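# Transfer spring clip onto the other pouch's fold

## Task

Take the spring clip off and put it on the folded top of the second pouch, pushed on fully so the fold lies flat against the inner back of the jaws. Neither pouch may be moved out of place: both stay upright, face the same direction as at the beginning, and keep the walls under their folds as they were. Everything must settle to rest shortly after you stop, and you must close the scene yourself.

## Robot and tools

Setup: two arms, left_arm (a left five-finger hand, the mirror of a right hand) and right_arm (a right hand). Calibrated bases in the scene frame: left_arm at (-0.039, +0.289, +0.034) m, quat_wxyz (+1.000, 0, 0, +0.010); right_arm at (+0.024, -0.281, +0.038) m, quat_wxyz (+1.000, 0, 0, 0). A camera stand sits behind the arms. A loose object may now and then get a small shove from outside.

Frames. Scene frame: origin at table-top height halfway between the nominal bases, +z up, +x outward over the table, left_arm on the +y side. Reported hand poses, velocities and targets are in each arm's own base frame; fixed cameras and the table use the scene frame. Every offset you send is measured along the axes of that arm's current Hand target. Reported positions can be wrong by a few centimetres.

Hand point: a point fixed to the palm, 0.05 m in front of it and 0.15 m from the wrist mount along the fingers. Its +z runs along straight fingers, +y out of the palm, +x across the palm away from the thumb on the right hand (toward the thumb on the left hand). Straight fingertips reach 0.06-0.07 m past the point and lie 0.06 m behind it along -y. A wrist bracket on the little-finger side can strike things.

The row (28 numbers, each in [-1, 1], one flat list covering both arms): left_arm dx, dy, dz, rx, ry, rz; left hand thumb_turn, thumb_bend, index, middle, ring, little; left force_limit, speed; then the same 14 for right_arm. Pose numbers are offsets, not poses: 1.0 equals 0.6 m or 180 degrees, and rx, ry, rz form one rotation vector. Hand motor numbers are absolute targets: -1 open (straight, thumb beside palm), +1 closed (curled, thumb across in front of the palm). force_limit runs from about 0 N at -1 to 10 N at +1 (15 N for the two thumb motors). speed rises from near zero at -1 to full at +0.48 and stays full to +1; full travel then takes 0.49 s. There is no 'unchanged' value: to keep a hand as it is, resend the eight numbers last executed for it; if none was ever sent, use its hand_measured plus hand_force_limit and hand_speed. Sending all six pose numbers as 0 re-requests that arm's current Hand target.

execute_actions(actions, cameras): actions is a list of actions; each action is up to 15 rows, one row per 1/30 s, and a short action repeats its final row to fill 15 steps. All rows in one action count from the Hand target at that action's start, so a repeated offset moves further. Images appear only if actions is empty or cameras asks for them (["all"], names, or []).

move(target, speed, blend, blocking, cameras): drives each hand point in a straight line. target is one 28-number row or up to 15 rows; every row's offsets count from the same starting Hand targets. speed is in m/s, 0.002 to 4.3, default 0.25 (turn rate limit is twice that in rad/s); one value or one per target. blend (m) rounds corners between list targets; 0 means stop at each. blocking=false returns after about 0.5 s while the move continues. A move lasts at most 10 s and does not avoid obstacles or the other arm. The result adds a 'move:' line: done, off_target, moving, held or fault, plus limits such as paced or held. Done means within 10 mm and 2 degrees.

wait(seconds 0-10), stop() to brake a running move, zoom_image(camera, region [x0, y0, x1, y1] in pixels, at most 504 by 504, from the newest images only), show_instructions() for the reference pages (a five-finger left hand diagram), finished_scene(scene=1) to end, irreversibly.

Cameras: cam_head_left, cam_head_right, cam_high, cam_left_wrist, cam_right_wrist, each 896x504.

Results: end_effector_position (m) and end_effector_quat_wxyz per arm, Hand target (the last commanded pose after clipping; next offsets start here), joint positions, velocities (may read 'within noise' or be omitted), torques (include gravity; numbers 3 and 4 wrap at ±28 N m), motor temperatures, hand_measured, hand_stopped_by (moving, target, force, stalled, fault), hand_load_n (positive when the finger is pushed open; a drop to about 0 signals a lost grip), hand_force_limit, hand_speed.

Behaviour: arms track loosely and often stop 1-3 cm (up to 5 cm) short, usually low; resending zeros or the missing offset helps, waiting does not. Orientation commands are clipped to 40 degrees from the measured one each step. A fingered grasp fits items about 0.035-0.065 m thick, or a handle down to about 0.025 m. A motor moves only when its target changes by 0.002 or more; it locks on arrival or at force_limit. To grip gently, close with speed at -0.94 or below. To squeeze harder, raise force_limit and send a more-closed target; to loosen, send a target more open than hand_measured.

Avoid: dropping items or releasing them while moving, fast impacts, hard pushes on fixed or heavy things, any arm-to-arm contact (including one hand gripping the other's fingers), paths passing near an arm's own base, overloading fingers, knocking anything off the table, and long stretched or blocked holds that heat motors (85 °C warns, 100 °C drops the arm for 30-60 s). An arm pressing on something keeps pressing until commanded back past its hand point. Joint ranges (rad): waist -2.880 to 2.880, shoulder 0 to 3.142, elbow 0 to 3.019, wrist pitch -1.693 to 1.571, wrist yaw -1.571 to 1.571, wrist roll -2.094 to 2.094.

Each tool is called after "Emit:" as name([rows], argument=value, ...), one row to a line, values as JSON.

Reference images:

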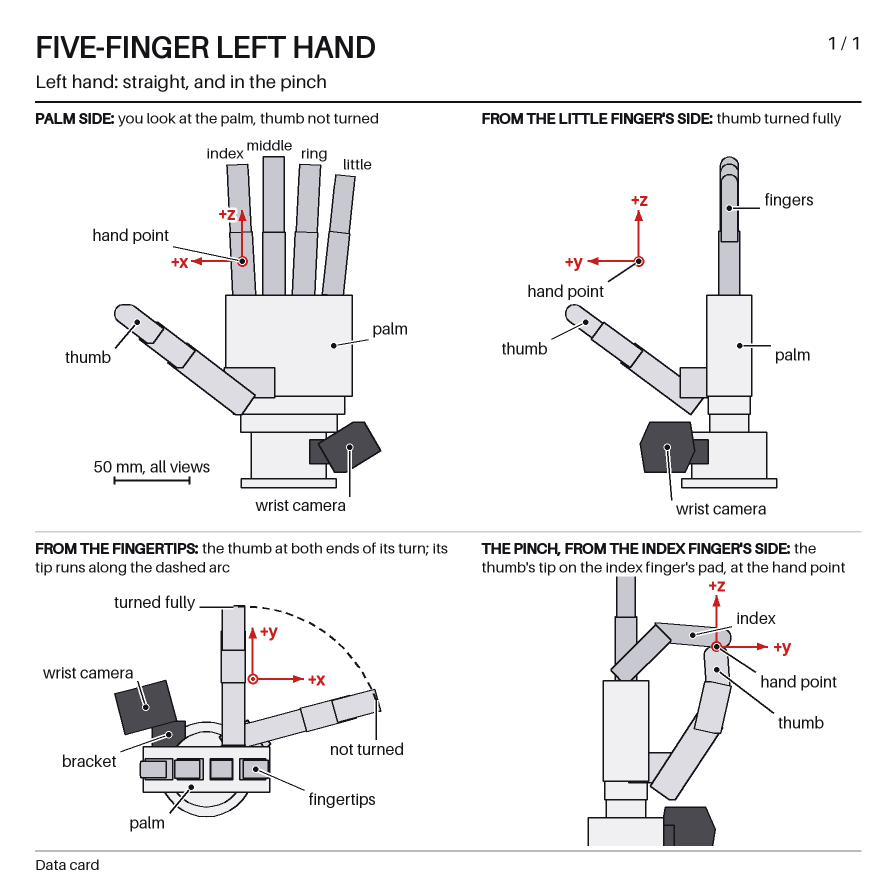

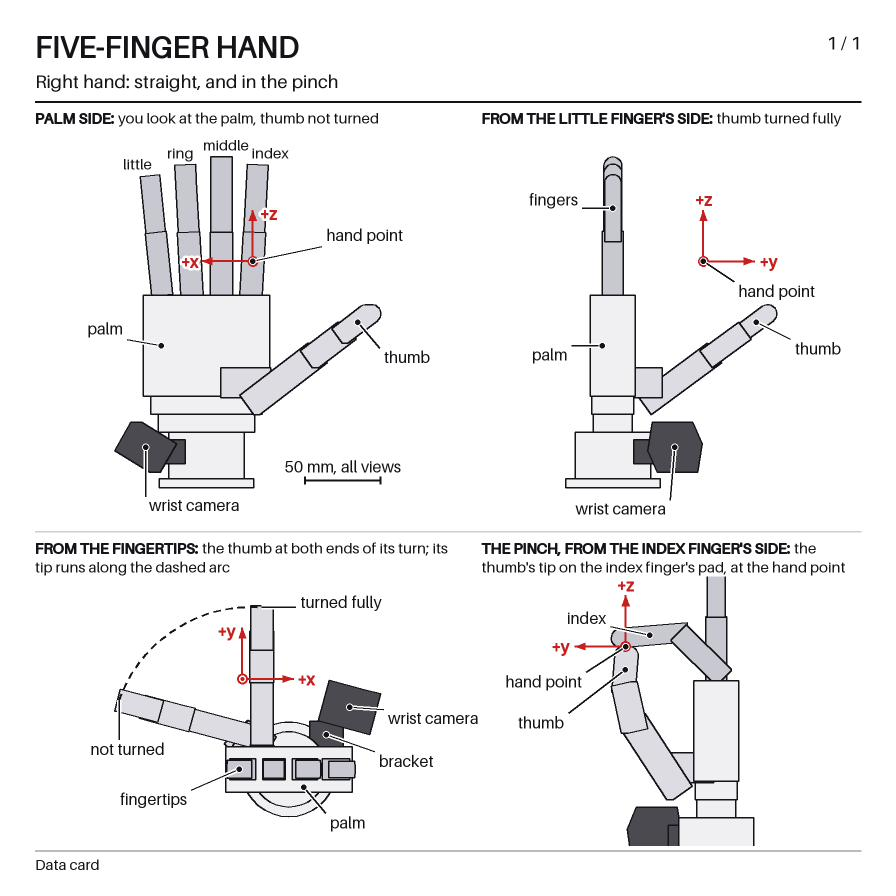

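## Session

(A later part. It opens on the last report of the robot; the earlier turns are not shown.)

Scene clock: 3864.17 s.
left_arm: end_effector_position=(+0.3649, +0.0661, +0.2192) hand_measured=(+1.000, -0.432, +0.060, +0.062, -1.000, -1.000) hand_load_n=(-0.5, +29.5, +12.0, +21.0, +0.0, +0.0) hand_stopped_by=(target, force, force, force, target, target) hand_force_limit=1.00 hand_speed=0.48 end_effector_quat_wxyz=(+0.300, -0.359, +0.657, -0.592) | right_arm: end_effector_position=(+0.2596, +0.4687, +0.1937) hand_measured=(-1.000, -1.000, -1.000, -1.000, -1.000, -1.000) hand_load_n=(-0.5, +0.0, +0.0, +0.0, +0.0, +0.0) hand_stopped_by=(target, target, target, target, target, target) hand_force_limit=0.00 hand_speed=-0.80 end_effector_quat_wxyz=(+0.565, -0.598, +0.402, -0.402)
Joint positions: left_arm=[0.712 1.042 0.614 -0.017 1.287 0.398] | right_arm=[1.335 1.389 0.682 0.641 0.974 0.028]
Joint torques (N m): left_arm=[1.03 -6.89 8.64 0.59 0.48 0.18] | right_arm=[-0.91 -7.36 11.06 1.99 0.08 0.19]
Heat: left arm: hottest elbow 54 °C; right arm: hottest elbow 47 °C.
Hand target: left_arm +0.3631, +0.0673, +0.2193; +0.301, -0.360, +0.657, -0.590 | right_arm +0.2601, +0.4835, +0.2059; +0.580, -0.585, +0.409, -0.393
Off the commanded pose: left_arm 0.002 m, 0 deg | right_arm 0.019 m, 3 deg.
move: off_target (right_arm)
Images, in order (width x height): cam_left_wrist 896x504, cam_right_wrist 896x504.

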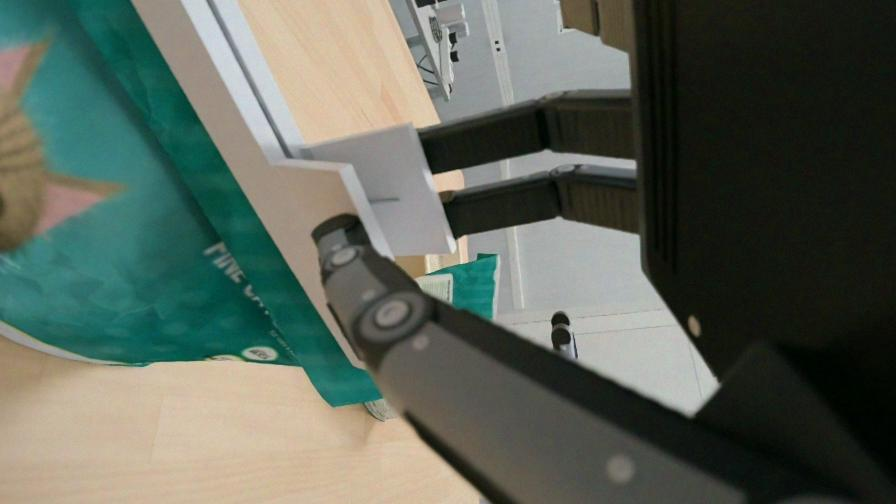

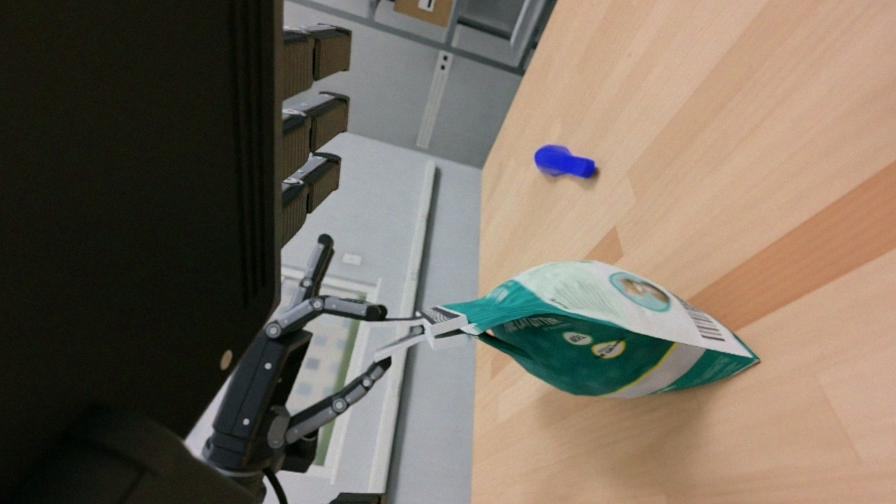

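Emit:
move([
  [0,0,0,0,0,0,1,0.2,0.03,0.45,-1,-1,1.0,-0.3,0,0,0,0,0,0,-1,-1,-1,-1,-1,-1,0,-0.8],
  [0,0,0,0,0,0,1,0.2,0.5,0.45,-1,-1,1.0,0.48,0,0,0,0,0,0,-1,-1,-1,-1,-1,-1,0,-0.8],
], speed=0.03, cameras=[])

Scene clock: 3872.87 s.
left_arm: end_effector_position=(+0.3648, +0.0663, +0.2193) hand_measured=(+1.000, -0.432, +0.094, +0.062, -1.000, -1.000) hand_load_n=(-5.0, +32.0, +24.0, +11.0, +0.0, +0.0) hand_stopped_by=(target, force, force, force, target, target) hand_force_limit=1.00 hand_speed=0.48 end_effector_quat_wxyz=(+0.300, -0.359, +0.657, -0.591) | right_arm: end_effector_position=(+0.2596, +0.4687, +0.1937) hand_measured=(-1.000, -1.000, -1.000, -1.000, -1.000, -1.000) hand_load_n=(-0.5, +0.0, +0.0, +0.0, +0.0, +0.0) hand_stopped_by=(target, target, target, target, target, target) hand_force_limit=0.00 hand_speed=-0.80 end_effector_quat_wxyz=(+0.565, -0.598, +0.402, -0.402)
Joint positions: left_arm=[0.712 1.041 0.614 -0.017 1.287 0.399] | right_arm=[1.335 1.389 0.682 0.641 0.974 0.028]
Joint torques (N m): left_arm=[2.02 -6.42 8.64 0.68 0.49 0.18] | right_arm=[-0.97 -7.3 11.02 1.98 0.09 0.17]
Heat: left arm: hottest elbow 54 °C; right arm: hottest elbow 47 °C.
Hand target: left_arm +0.3631, +0.0673, +0.2193; +0.301, -0.360, +0.657, -0.590 | right_arm +0.2601, +0.4835, +0.2059; +0.580, -0.585, +0.409, -0.393
Off the commanded pose: left_arm 0.002 m, 0 deg | right_arm 0.019 m, 3 deg.
move: off_target (right_arm)
No camera images: "cameras" was empty.

Emit:
move([
  [0,0,0,0,0,0,1,0.2,0.5,0.045,-1,-1,1.0,-0.3,0,0,0,0,0,0,-1,-1,-1,-1,-1,-1,0,-0.8],
  [0,0,0,0,0,0,1,0.2,0.5,0.5,-1,-1,1.0,0.48,0,0,0,0,0,0,-1,-1,-1,-1,-1,-1,0,-0.8],
], speed=0.03, cameras=["cam_right_wrist","cam_left_wrist"])

Emit:
zoom_image(camera="cam_right_wrist", region=[370, 290, 490, 360])

Scene clock: 3878.83 s.
left_arm: end_effector_position=(+0.3648, +0.0662, +0.2192) hand_measured=(+1.000, -0.434, +0.094, +0.086, -1.000, -1.000) hand_load_n=(-1.0, +33.0, +15.0, +21.0, +0.0, +0.0) hand_stopped_by=(target, force, force, force, target, target) hand_force_limit=1.00 hand_speed=0.48 end_effector_quat_wxyz=(+0.300, -0.359, +0.657, -0.591) | right_arm: end_effector_position=(+0.2596, +0.4687, +0.1937) hand_measured=(-1.000, -1.000, -1.000, -1.000, -1.000, -1.000) hand_load_n=(+0.0, +0.0, +0.0, +0.0, +0.0, +0.0) hand_stopped_by=(target, target, target, target, target, target) hand_force_limit=0.00 hand_speed=-0.80 end_effector_quat_wxyz=(+0.565, -0.598, +0.402, -0.402)
Joint positions: left_arm=[0.712 1.041 0.614 -0.018 1.287 0.399] | right_arm=[1.335 1.389 0.682 0.641 0.974 0.028]
Joint torques (N m): left_arm=[1.26 -6.71 8.61 0.76 0.48 0.17] | right_arm=[-0.97 -7.82 10.99 2.04 0.06 0.21]
Heat: left arm: hottest elbow 54 °C; right arm: hottest elbow 47 °C.
Hand target: left_arm +0.3631, +0.0672, +0.2192; +0.301, -0.360, +0.657, -0.590 | right_arm +0.2601, +0.4835, +0.2059; +0.580, -0.585, +0.409, -0.393
Off the commanded pose: left_arm 0.002 m, 0 deg | right_arm 0.019 m, 3 deg.
move: off_target (right_arm)
Images, in order (width x height): cam_left_wrist 896x504, cam_right_wrist 896x504.

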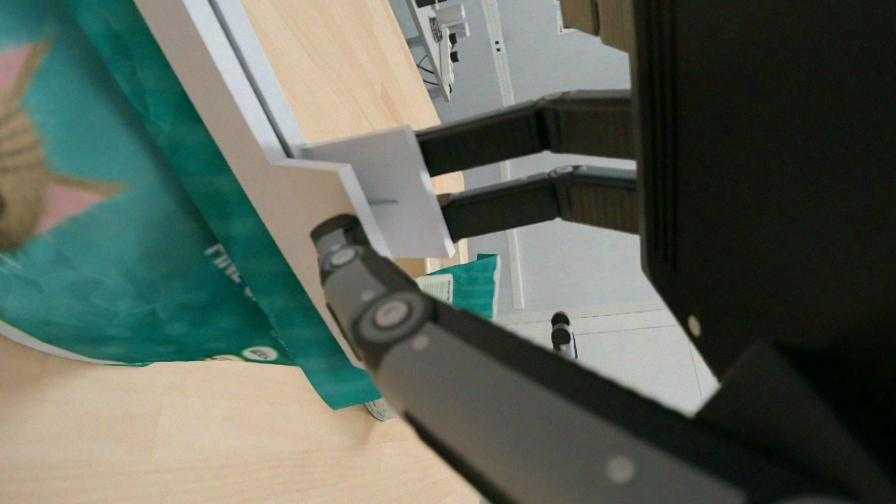

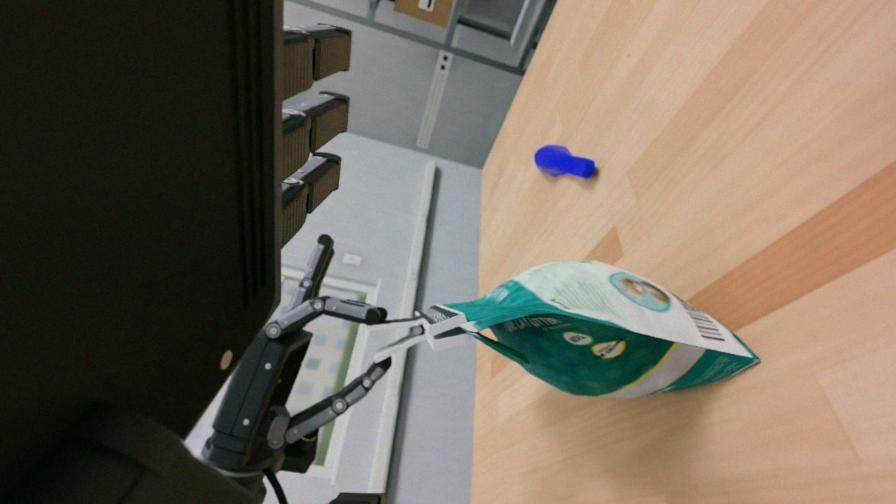

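Scaled by 4.200 from the camera's 896x504 image, which has a finer 1280x720 frame.

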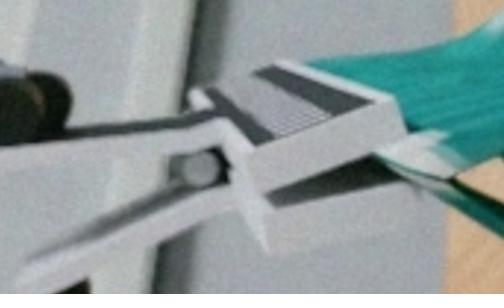

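Emit:
move(target=[0,-0.0062,0.0165,-0.0556,0,0,1,0.2,0.5,0.5,-1,-1,1.0,0.48,0,0,0,0,0,0,-1,-1,-1,-1,-1,-1,0,-0.8], speed=0.03, cameras=["cam_right_wrist","cam_left_wrist"])

Emit:
zoom_image(camera="cam_right_wrist", region=[370, 280, 490, 350])

Scene clock: 3895.30 s.
left_arm: end_effector_position=(+0.3649, +0.0617, +0.2123) hand_measured=(+1.000, -0.434, +0.094, +0.086, -1.000, -1.000) hand_load_n=(-2.0, +32.0, +13.5, +20.5, +0.0, +0.0) hand_stopped_by=(target, force, force, force, target, target) hand_force_limit=1.00 hand_speed=0.48 end_effector_quat_wxyz=(+0.272, -0.388, +0.703, -0.529) | right_arm: end_effector_position=(+0.2596, +0.4687, +0.1937) hand_measured=(-1.000, -1.000, -1.000, -1.000, -1.000, -1.000) hand_load_n=(+0.0, +0.0, +0.0, +0.0, +0.0, +0.0) hand_stopped_by=(target, target, target, target, target, target) hand_force_limit=0.00 hand_speed=-0.80 end_effector_quat_wxyz=(+0.565, -0.598, +0.402, -0.402)
Joint positions: left_arm=[0.646 1.031 0.727 -0.445 1.129 0.669] | right_arm=[1.335 1.389 0.682 0.641 0.974 0.028]
Joint torques (N m): left_arm=[0.15 -5.19 11.9 0.31 0.53 0.05] | right_arm=[-0.91 -7.65 10.85 2.04 0.08 0.16]
Heat: left arm: hottest elbow 54 °C; right arm: hottest elbow 47 °C.
Hand target: left_arm +0.3716, +0.0616, +0.2218; +0.269, -0.385, +0.706, -0.531 | right_arm +0.2601, +0.4835, +0.2059; +0.580, -0.585, +0.409, -0.393
Off the commanded pose: left_arm 0.012 m, 1 deg | right_arm 0.019 m, 3 deg.
move: off_target (left_arm, right_arm)
Images, in order (width x height): cam_left_wrist 896x504, cam_right_wrist 896x504.

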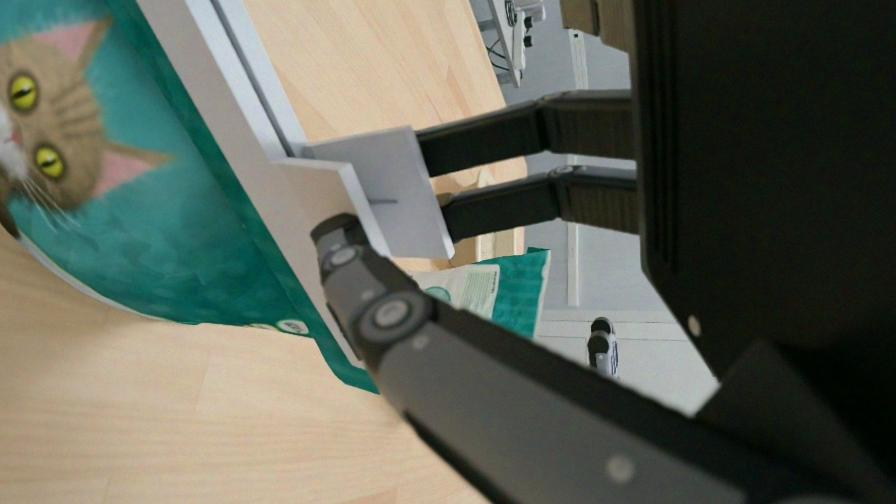

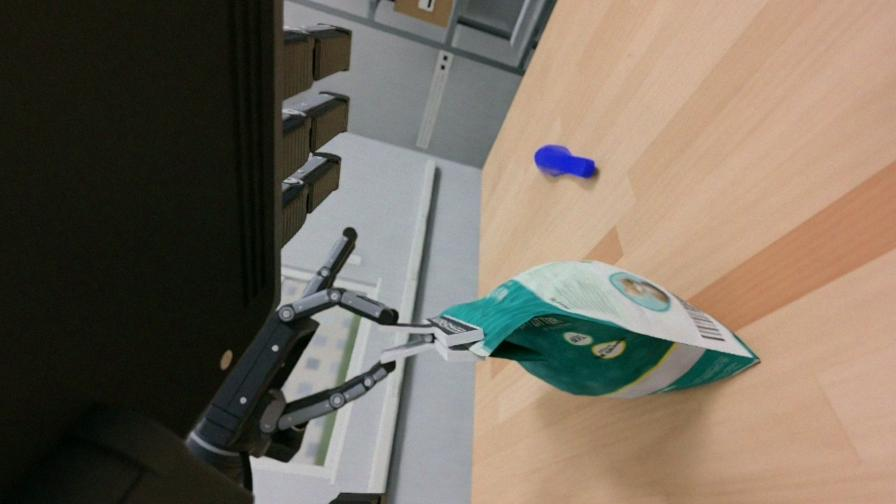

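Scaled by 4.200 from the camera's 896x504 image, which has a finer 1280x720 frame.

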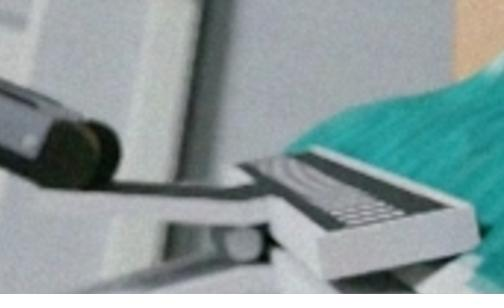

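Emit:
zoom_image(camera="cam_right_wrist", region=[380, 300, 520, 385])

Scaled by 3.600 from the camera's 896x504 image, which has a finer 1280x720 frame.

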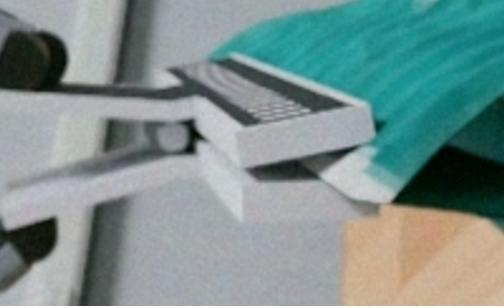

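Emit:
move(target=[0,-0.0107,0.0177,0,0,0,1,0.2,0.5,0.5,-1,-1,1.0,0.48,0,0,0,0,0,0,-1,-1,-1,-1,-1,-1,0,-0.8], speed=0.03, cameras=["cam_right_wrist"])

Emit:
zoom_image(camera="cam_right_wrist", region=[380, 290, 520, 375])

Scene clock: 3909.47 s.
left_arm: end_effector_position=(+0.3721, +0.0560, +0.2168) hand_measured=(+1.000, -0.434, +0.094, +0.086, -1.000, -1.000) hand_load_n=(-1.5, +30.5, +15.0, +20.5, +0.0, +0.0) hand_stopped_by=(target, force, force, force, target, target) hand_force_limit=1.00 hand_speed=0.48 end_effector_quat_wxyz=(+0.271, -0.388, +0.706, -0.527) | right_arm: end_effector_position=(+0.2596, +0.4687, +0.1937) hand_measured=(-1.000, -1.000, -1.000, -1.000, -1.000, -1.000) hand_load_n=(+0.0, +0.0, +0.0, -0.5, +0.0, +0.0) hand_stopped_by=(target, target, target, target, target, target) hand_force_limit=0.00 hand_speed=-0.80 end_effector_quat_wxyz=(+0.565, -0.598, +0.402, -0.402)
Joint positions: left_arm=[0.615 1.031 0.738 -0.427 1.103 0.636] | right_arm=[1.335 1.389 0.682 0.641 0.974 0.028]
Joint torques (N m): left_arm=[-0.15 -4.48 11.55 1.29 0.5 -0.06] | right_arm=[-0.79 -8.06 10.85 2.03 0.05 0.2]
Heat: left arm: hottest elbow 54 °C; right arm: hottest elbow 47 °C.
Hand target: left_arm +0.3817, +0.0549, +0.2248; +0.269, -0.385, +0.706, -0.531 | right_arm +0.2601, +0.4835, +0.2059; +0.580, -0.585, +0.409, -0.393
Off the commanded pose: left_arm 0.013 m, 1 deg | right_arm 0.019 m, 3 deg.
move: off_target (left_arm, right_arm)
Images, in order (width x height): cam_right_wrist 896x504.

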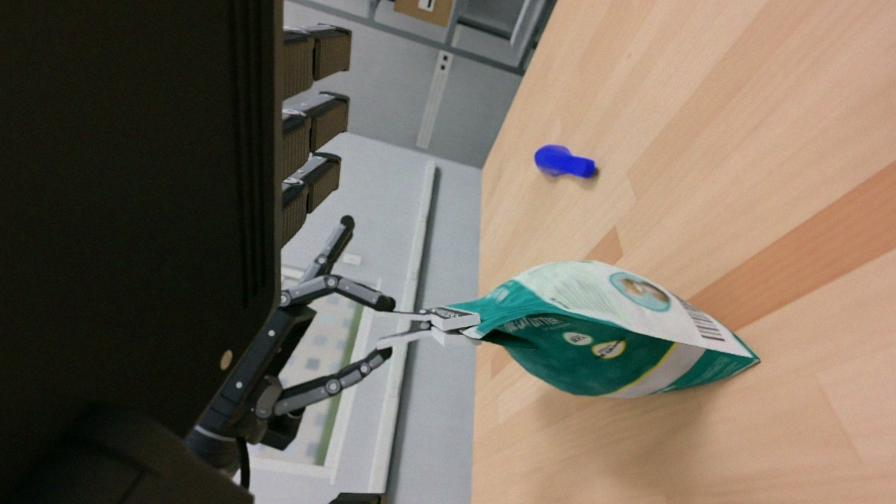

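Scaled by 3.600 from the camera's 896x504 image, which has a finer 1280x720 frame.

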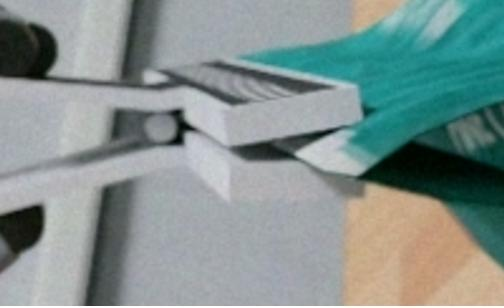

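Emit:
move(target=[0,0.0090,0.0140,0,0,0,1,0.2,0.5,0.5,-1,-1,1.0,0.48,0,0,0,0,0,0,-1,-1,-1,-1,-1,-1,0,-0.8], speed=0.03, cameras=["cam_right_wrist","cam_left_wrist"])

Emit:
zoom_image(camera="cam_right_wrist", region=[380, 290, 520, 375])

Scene clock: 3919.53 s.
left_arm: end_effector_position=(+0.3801, +0.0520, +0.2159) hand_measured=(+1.000, -0.434, +0.094, +0.086, -1.000, -1.000) hand_load_n=(-1.5, +30.5, +15.0, +20.5, +0.0, +0.0) hand_stopped_by=(target, force, force, force, target, target) hand_force_limit=1.00 hand_speed=0.48 end_effector_quat_wxyz=(+0.270, -0.388, +0.705, -0.530) | right_arm: end_effector_position=(+0.2596, +0.4687, +0.1937) hand_measured=(-1.000, -1.000, -1.000, -1.000, -1.000, -1.000) hand_load_n=(+0.0, +0.0, +0.0, -0.5, +0.0, +0.0) hand_stopped_by=(target, target, target, target, target, target) hand_force_limit=0.00 hand_speed=-0.80 end_effector_quat_wxyz=(+0.565, -0.598, +0.402, -0.402)
Joint positions: left_arm=[0.592 1.046 0.738 -0.382 1.09 0.598] | right_arm=[1.335 1.389 0.682 0.641 0.974 0.028]
Joint torques (N m): left_arm=[0.09 -5.25 10.09 1.58 0.38 0.01] | right_arm=[-0.97 -7.71 11 2.07 0.07 0.19]
Motor temperatures (°C): left_arm=[26 33 55 29 27 29] | right_arm=[28 27 47 25 28 27]
Heat: left arm: hottest elbow 55 °C; right arm: hottest elbow 47 °C.
Hand target: left_arm +0.3869, +0.0511, +0.2172; +0.269, -0.385, +0.706, -0.531 | right_arm +0.2601, +0.4835, +0.2059; +0.580, -0.585, +0.409, -0.393
Off the commanded pose: left_arm 0.007 m, 0 deg | right_arm 0.019 m, 3 deg.
move: off_target (right_arm)
Images, in order (width x height): cam_left_wrist 896x504, cam_right_wrist 896x504.

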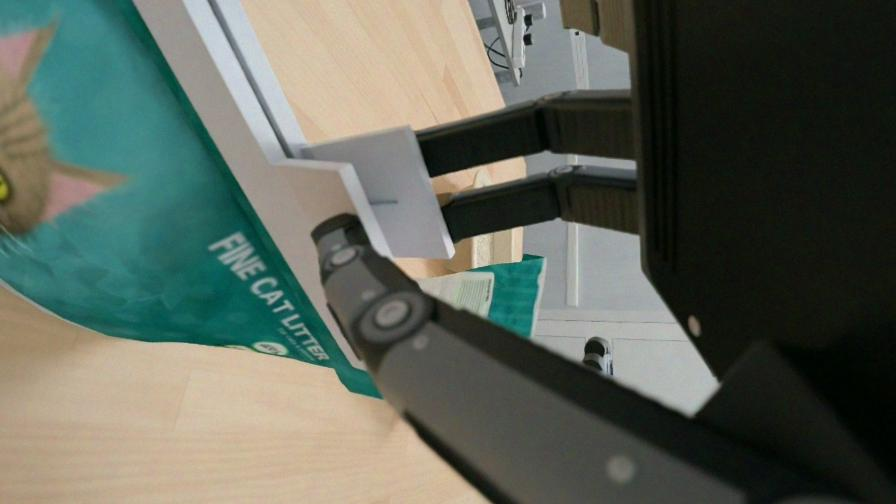

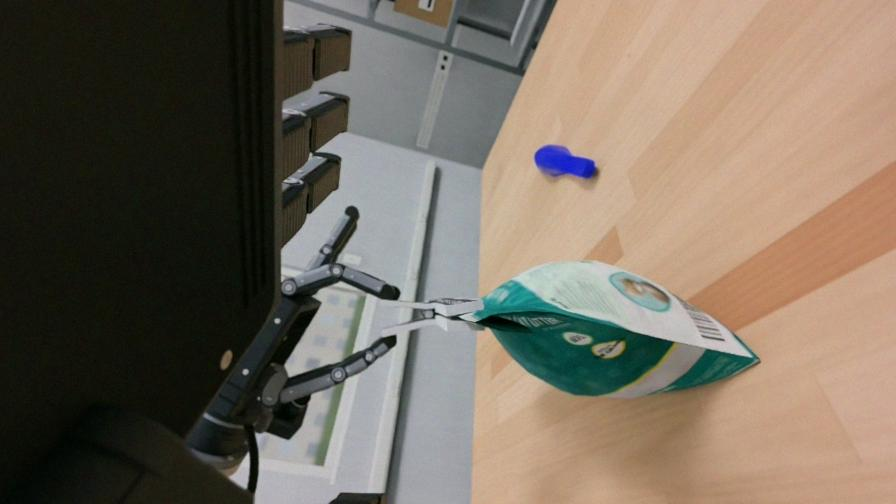

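Scaled by 3.600 from the camera's 896x504 image, which has a finer 1280x720 frame.

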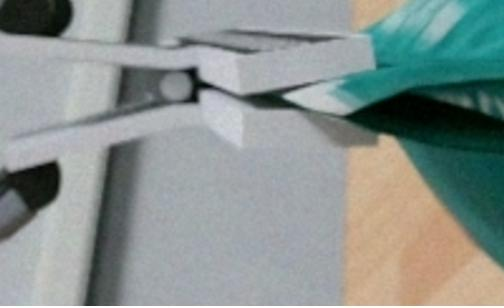

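Emit:
move(target=[0,0.0128,0.0070,0,0,0,1,0.2,0.5,0.5,-1,-1,1.0,0.48,0,0,0,0,0,0,-1,-1,-1,-1,-1,-1,0,-0.8], speed=0.03, cameras=["cam_right_wrist","cam_left_wrist"])

Emit:
zoom_image(camera="cam_right_wrist", region=[400, 280, 520, 360])

Scene clock: 3925.97 s.
left_arm: end_effector_position=(+0.3845, +0.0508, +0.2159) hand_measured=(+1.000, -0.434, +0.094, +0.086, -1.000, -1.000) hand_load_n=(-1.0, +30.0, +15.0, +21.0, -0.5, -0.5) hand_stopped_by=(target, force, force, force, target, target) hand_force_limit=1.00 hand_speed=0.48 end_effector_quat_wxyz=(+0.270, -0.386, +0.704, -0.532) | right_arm: end_effector_position=(+0.2596, +0.4687, +0.1937) hand_measured=(-1.000, -1.000, -1.000, -1.000, -1.000, -1.000) hand_load_n=(-0.5, +0.0, +0.0, +0.0, +0.0, +0.0) hand_stopped_by=(target, target, target, target, target, target) hand_force_limit=0.00 hand_speed=-0.80 end_effector_quat_wxyz=(+0.565, -0.598, +0.402, -0.402)
Joint positions: left_arm=[0.583 1.055 0.738 -0.353 1.09 0.581] | right_arm=[1.335 1.389 0.682 0.641 0.974 0.028]
Joint torques (N m): left_arm=[0.32 -5.25 8.55 1.66 0.22 0.1] | right_arm=[-0.5 -7.53 10.96 2.03 0.11 0.17]
Heat: left arm: hottest elbow 54 °C; right arm: hottest elbow 47 °C.
Hand target: left_arm +0.3882, +0.0500, +0.2086; +0.269, -0.385, +0.706, -0.531 | right_arm +0.2601, +0.4835, +0.2059; +0.580, -0.585, +0.409, -0.393
Off the commanded pose: left_arm 0.008 m, 0 deg | right_arm 0.019 m, 3 deg.
move: off_target (right_arm)
Images, in order (width x height): cam_left_wrist 896x504, cam_right_wrist 896x504.

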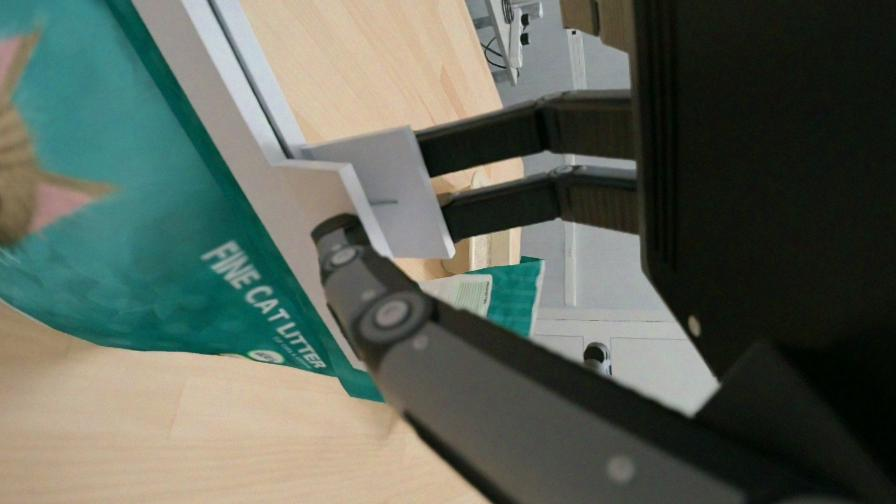

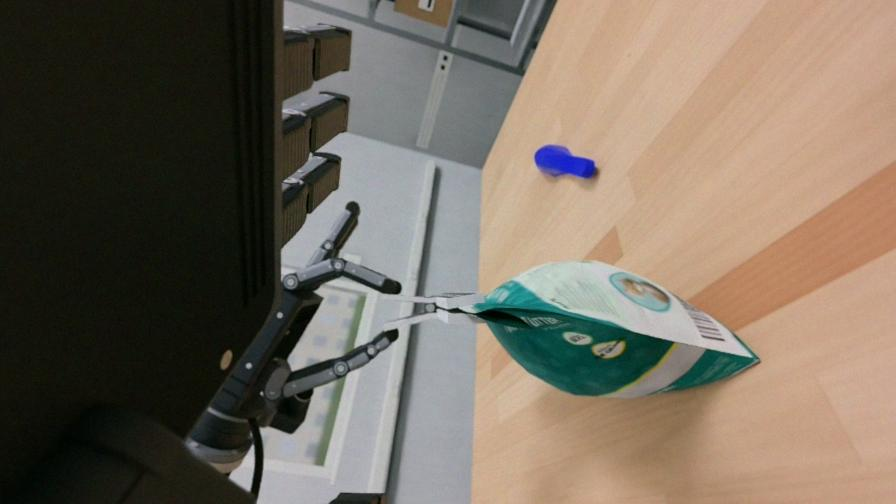

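Scaled by 4.200 from the camera's 896x504 image, which has a finer 1280x720 frame.

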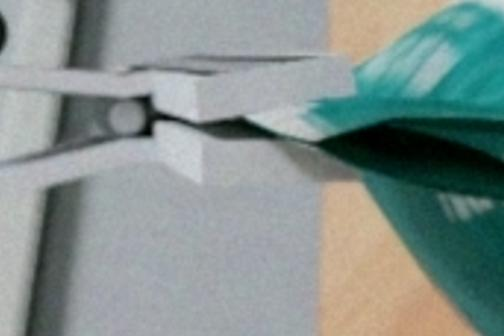

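Emit:
move(target=[0,0.0103,-0.0108,0,0,0,1,0.2,0.5,0.5,-1,-1,1.0,0.48,0,0,0,0,0,0,-1,-1,-1,-1,-1,-1,0,-0.8], speed=0.03, cameras=["cam_right_wrist","cam_left_wrist"])

Emit:
zoom_image(camera="cam_right_wrist", region=[400, 280, 520, 360])

Scene clock: 3935.90 s.
left_arm: end_effector_position=(+0.3820, +0.0521, +0.2130) hand_measured=(+1.000, -0.434, +0.094, +0.086, -1.000, -1.000) hand_load_n=(-1.0, +30.0, +15.0, +21.0, +0.0, +0.0) hand_stopped_by=(target, force, force, force, target, target) hand_force_limit=1.00 hand_speed=0.48 end_effector_quat_wxyz=(+0.271, -0.384, +0.703, -0.533) | right_arm: end_effector_position=(+0.2596, +0.4687, +0.1937) hand_measured=(-1.000, -1.000, -1.000, -1.000, -1.000, -1.000) hand_load_n=(-0.5, +0.0, +0.0, +0.0, +0.0, +0.0) hand_stopped_by=(target, target, target, target, target, target) hand_force_limit=0.00 hand_speed=-0.80 end_effector_quat_wxyz=(+0.565, -0.598, +0.402, -0.402)
Joint positions: left_arm=[0.592 1.055 0.73 -0.353 1.1 0.593] | right_arm=[1.335 1.389 0.682 0.641 0.974 0.028]
Joint torques (N m): left_arm=[1.32 -5.48 8.17 1.06 0.53 0.27] | right_arm=[-1.32 -7.53 10.89 2.19 0.1 0.19]
Heat: left arm: hottest elbow 54 °C; right arm: hottest elbow 47 °C.
Hand target: left_arm +0.3816, +0.0543, +0.2046; +0.269, -0.385, +0.706, -0.531 | right_arm +0.2601, +0.4835, +0.2059; +0.580, -0.585, +0.409, -0.393
Off the commanded pose: left_arm 0.009 m, 0 deg | right_arm 0.019 m, 3 deg.
move: off_target (right_arm)
Images, in order (width x height): cam_left_wrist 896x504, cam_right_wrist 896x504.

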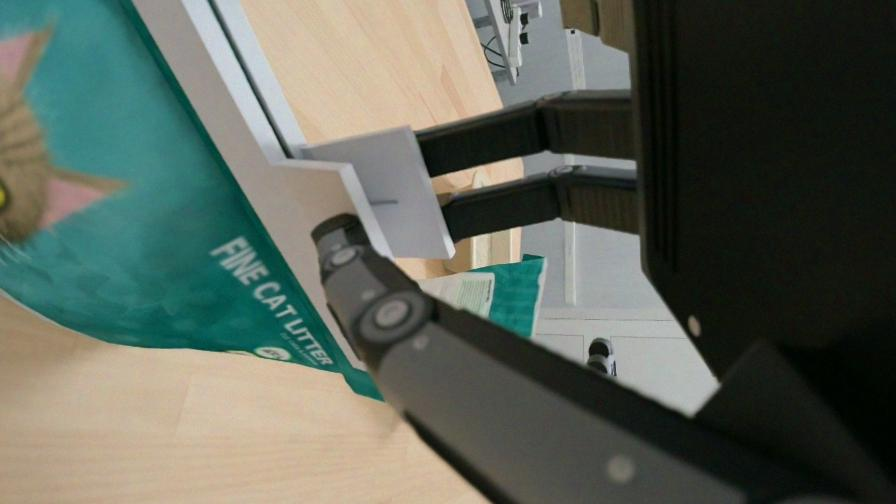

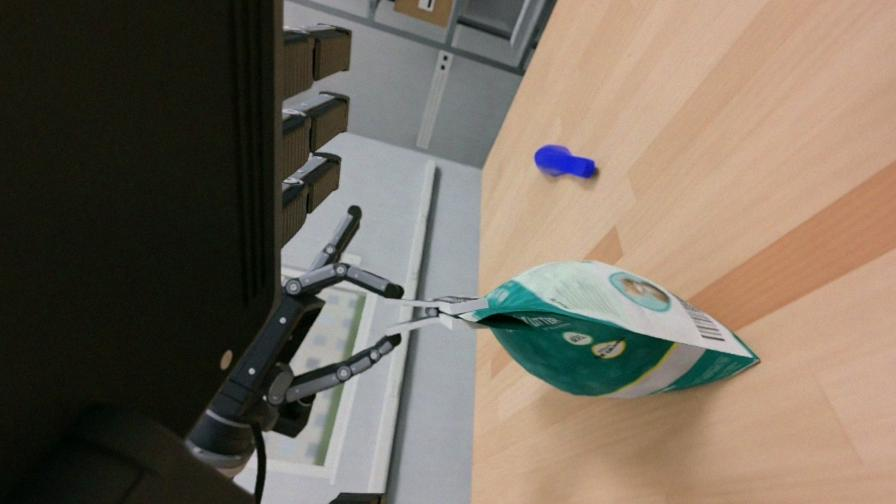

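Scaled by 4.200 from the camera's 896x504 image, which has a finer 1280x720 frame.

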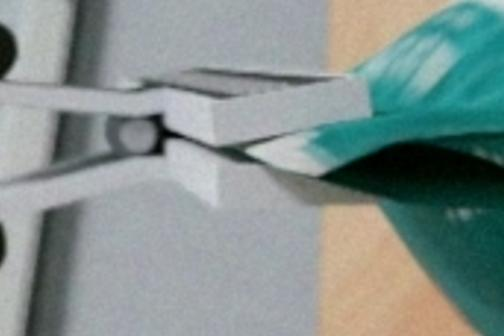

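Emit:
move(target=[0,0.0105,-0.0040,0,0,0,1,0.2,0.5,0.5,-1,-1,1.0,0.48,0,0,0,0,0,0,-1,-1,-1,-1,-1,-1,0,-0.8], speed=0.03, cameras=["cam_right_wrist","cam_left_wrist"])

Emit:
zoom_image(camera="cam_right_wrist", region=[400, 280, 520, 360])

Scene clock: 3943.63 s.
left_arm: end_effector_position=(+0.3791, +0.0540, +0.2101) hand_measured=(+1.000, -0.434, +0.094, +0.086, -1.000, -1.000) hand_load_n=(-1.0, +30.5, +14.5, +20.5, +0.0, +0.0) hand_stopped_by=(target, force, force, force, target, target) hand_force_limit=1.00 hand_speed=0.48 end_effector_quat_wxyz=(+0.272, -0.382, +0.703, -0.534) | right_arm: end_effector_position=(+0.2596, +0.4687, +0.1937) hand_measured=(-1.000, -1.000, -1.000, -1.000, -1.000, -1.000) hand_load_n=(-0.5, +0.0, +0.0, +0.0, +0.0, +0.0) hand_stopped_by=(target, target, target, target, target, target) hand_force_limit=0.00 hand_speed=-0.80 end_effector_quat_wxyz=(+0.565, -0.598, +0.402, -0.402)
Joint positions: left_arm=[0.603 1.055 0.722 -0.353 1.112 0.607] | right_arm=[1.335 1.389 0.682 0.641 0.974 0.028]
Joint torques (N m): left_arm=[1.2 -4.95 8.16 1.05 0.42 0.31] | right_arm=[-0.73 -7.3 10.92 2.13 0.08 0.18]
Motor temperatures (°C): left_arm=[26 33 55 29 27 29] | right_arm=[28 27 47 25 28 27]
Heat: left arm: hottest elbow 55 °C; right arm: hottest elbow 47 °C.
Hand target: left_arm +0.3780, +0.0565, +0.1992; +0.269, -0.385, +0.706, -0.531 | right_arm +0.2601, +0.4835, +0.2059; +0.580, -0.585, +0.409, -0.393
Off the commanded pose: left_arm 0.011 m, 1 deg | right_arm 0.019 m, 3 deg.
move: off_target (left_arm, right_arm)
Images, in order (width x height): cam_left_wrist 896x504, cam_right_wrist 896x504.

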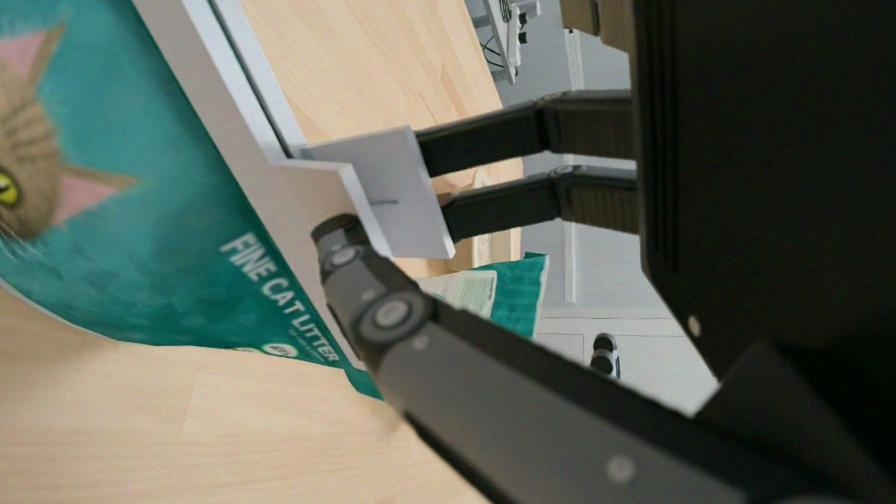

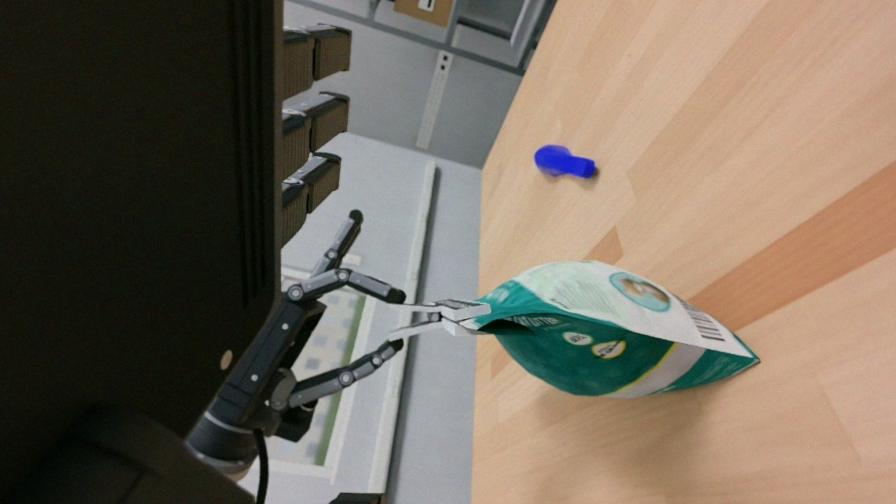

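Scaled by 4.200 from the camera's 896x504 image, which has a finer 1280x720 frame.

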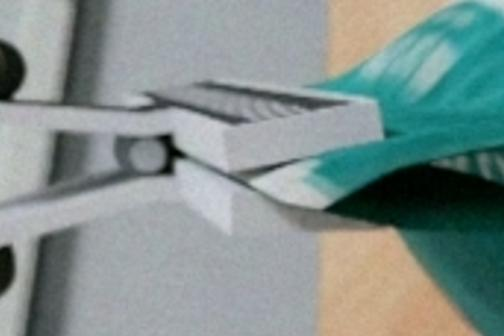

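Emit:
move(target=[0,0.0092,0.0030,0,0,0,1,0.2,0.5,0.5,-1,-1,1.0,0.48,0,0,0,0,0,0,-1,-1,-1,-1,-1,-1,0,-0.8], speed=0.03, cameras=["cam_right_wrist","cam_left_wrist"])

Emit:
zoom_image(camera="cam_right_wrist", region=[400, 280, 520, 360])

Scene clock: 3949.63 s.
left_arm: end_effector_position=(+0.3780, +0.0541, +0.2071) hand_measured=(+1.000, -0.434, +0.094, +0.086, -1.000, -1.000) hand_load_n=(-1.0, +31.0, +14.5, +20.0, +0.0, +0.0) hand_stopped_by=(target, force, force, force, target, target) hand_force_limit=1.00 hand_speed=0.48 end_effector_quat_wxyz=(+0.272, -0.382, +0.704, -0.534) | right_arm: end_effector_position=(+0.2596, +0.4687, +0.1937) hand_measured=(-1.000, -1.000, -1.000, -1.000, -1.000, -1.000) hand_load_n=(+0.0, +0.0, +0.0, +0.0, +0.0, +0.0) hand_stopped_by=(target, target, target, target, target, target) hand_force_limit=0.00 hand_speed=-0.80 end_effector_quat_wxyz=(+0.565, -0.598, +0.402, -0.402)
Joint positions: left_arm=[0.605 1.055 0.715 -0.35 1.112 0.613] | right_arm=[1.335 1.389 0.682 0.641 0.974 0.028]
Joint velocities: left_arm=[within noise] | right_arm=[-0.005 -0.015 -0.007 -0.002 -0.081 -0.154]
Joint torques (N m): left_arm=[1.38 -4.37 7.65 1.54 0.4 0.25] | right_arm=[-1.03 -7.77 11.03 2.11 0.08 0.19]
Heat: left arm: hottest elbow 54 °C; right arm: hottest elbow 47 °C.
Hand target: left_arm +0.3780, +0.0563, +0.1934; +0.269, -0.385, +0.706, -0.531 | right_arm +0.2601, +0.4835, +0.2059; +0.580, -0.585, +0.409, -0.393
Off the commanded pose: left_arm 0.014 m, 1 deg | right_arm 0.019 m, 3 deg.
move: off_target (left_arm, right_arm)
Images, in order (width x height): cam_left_wrist 896x504, cam_right_wrist 896x504.

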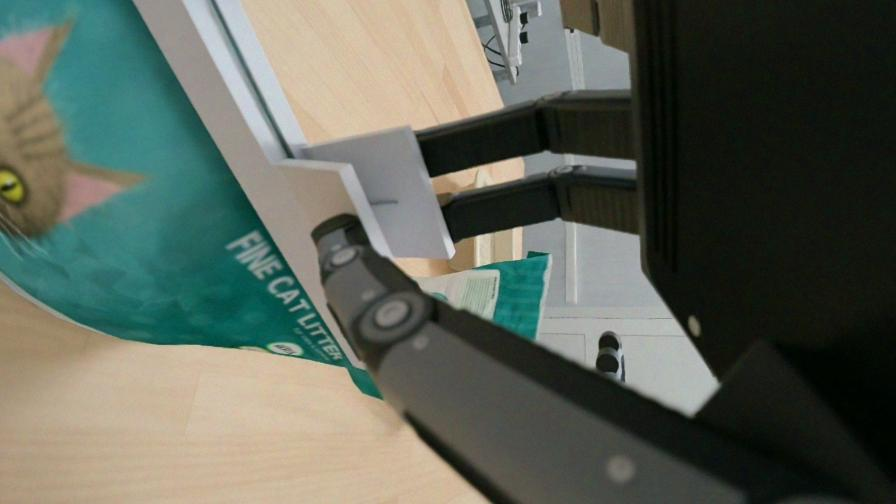

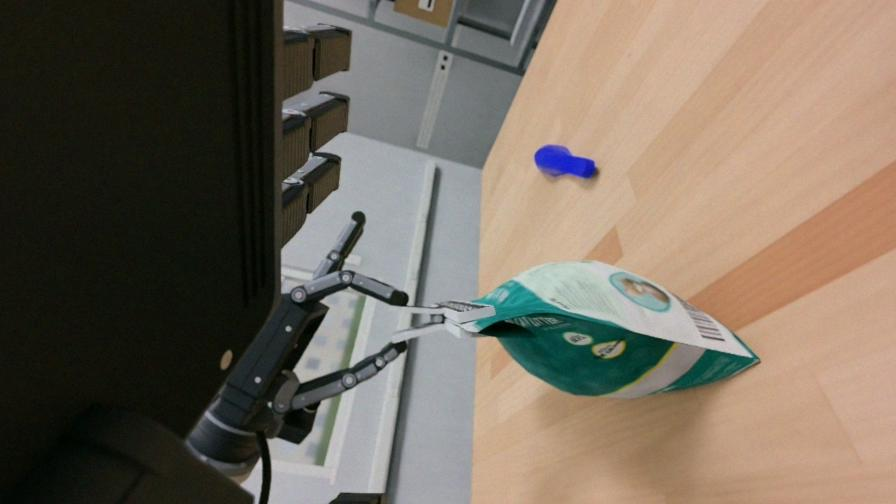

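Scaled by 4.200 from the camera's 896x504 image, which has a finer 1280x720 frame.

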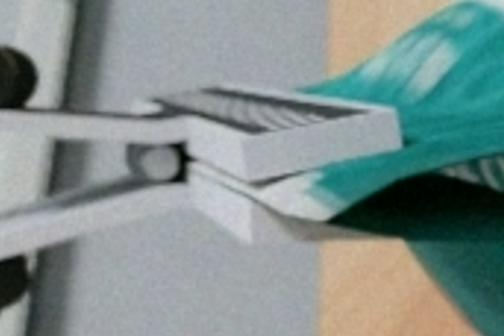

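Emit:
zoom_image(camera="cam_left_wrist", region=[180, 0, 340, 170])

Emit:
zoom_image(camera="cam_right_wrist", region=[430, 300, 500, 345])

Scaled by 2.965 from the camera's 896x504 image, which has a finer 1280x720 frame.

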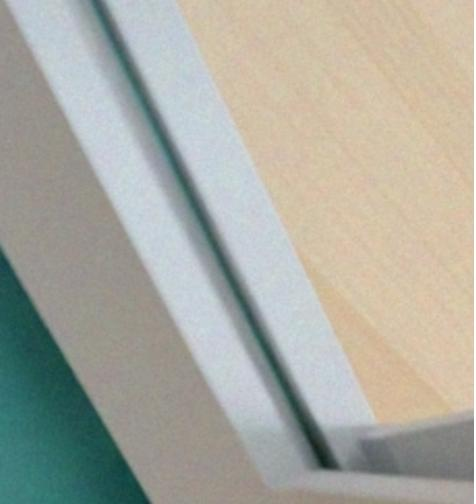

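Scaled by 7.200 from the camera's 896x504 image, which has a finer 1280x720 frame.

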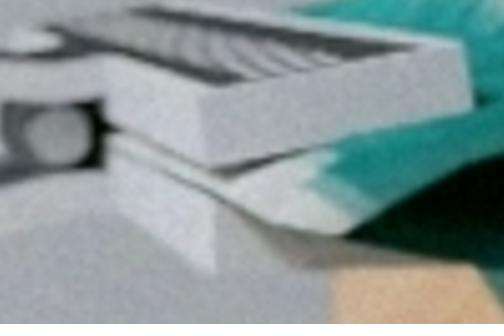

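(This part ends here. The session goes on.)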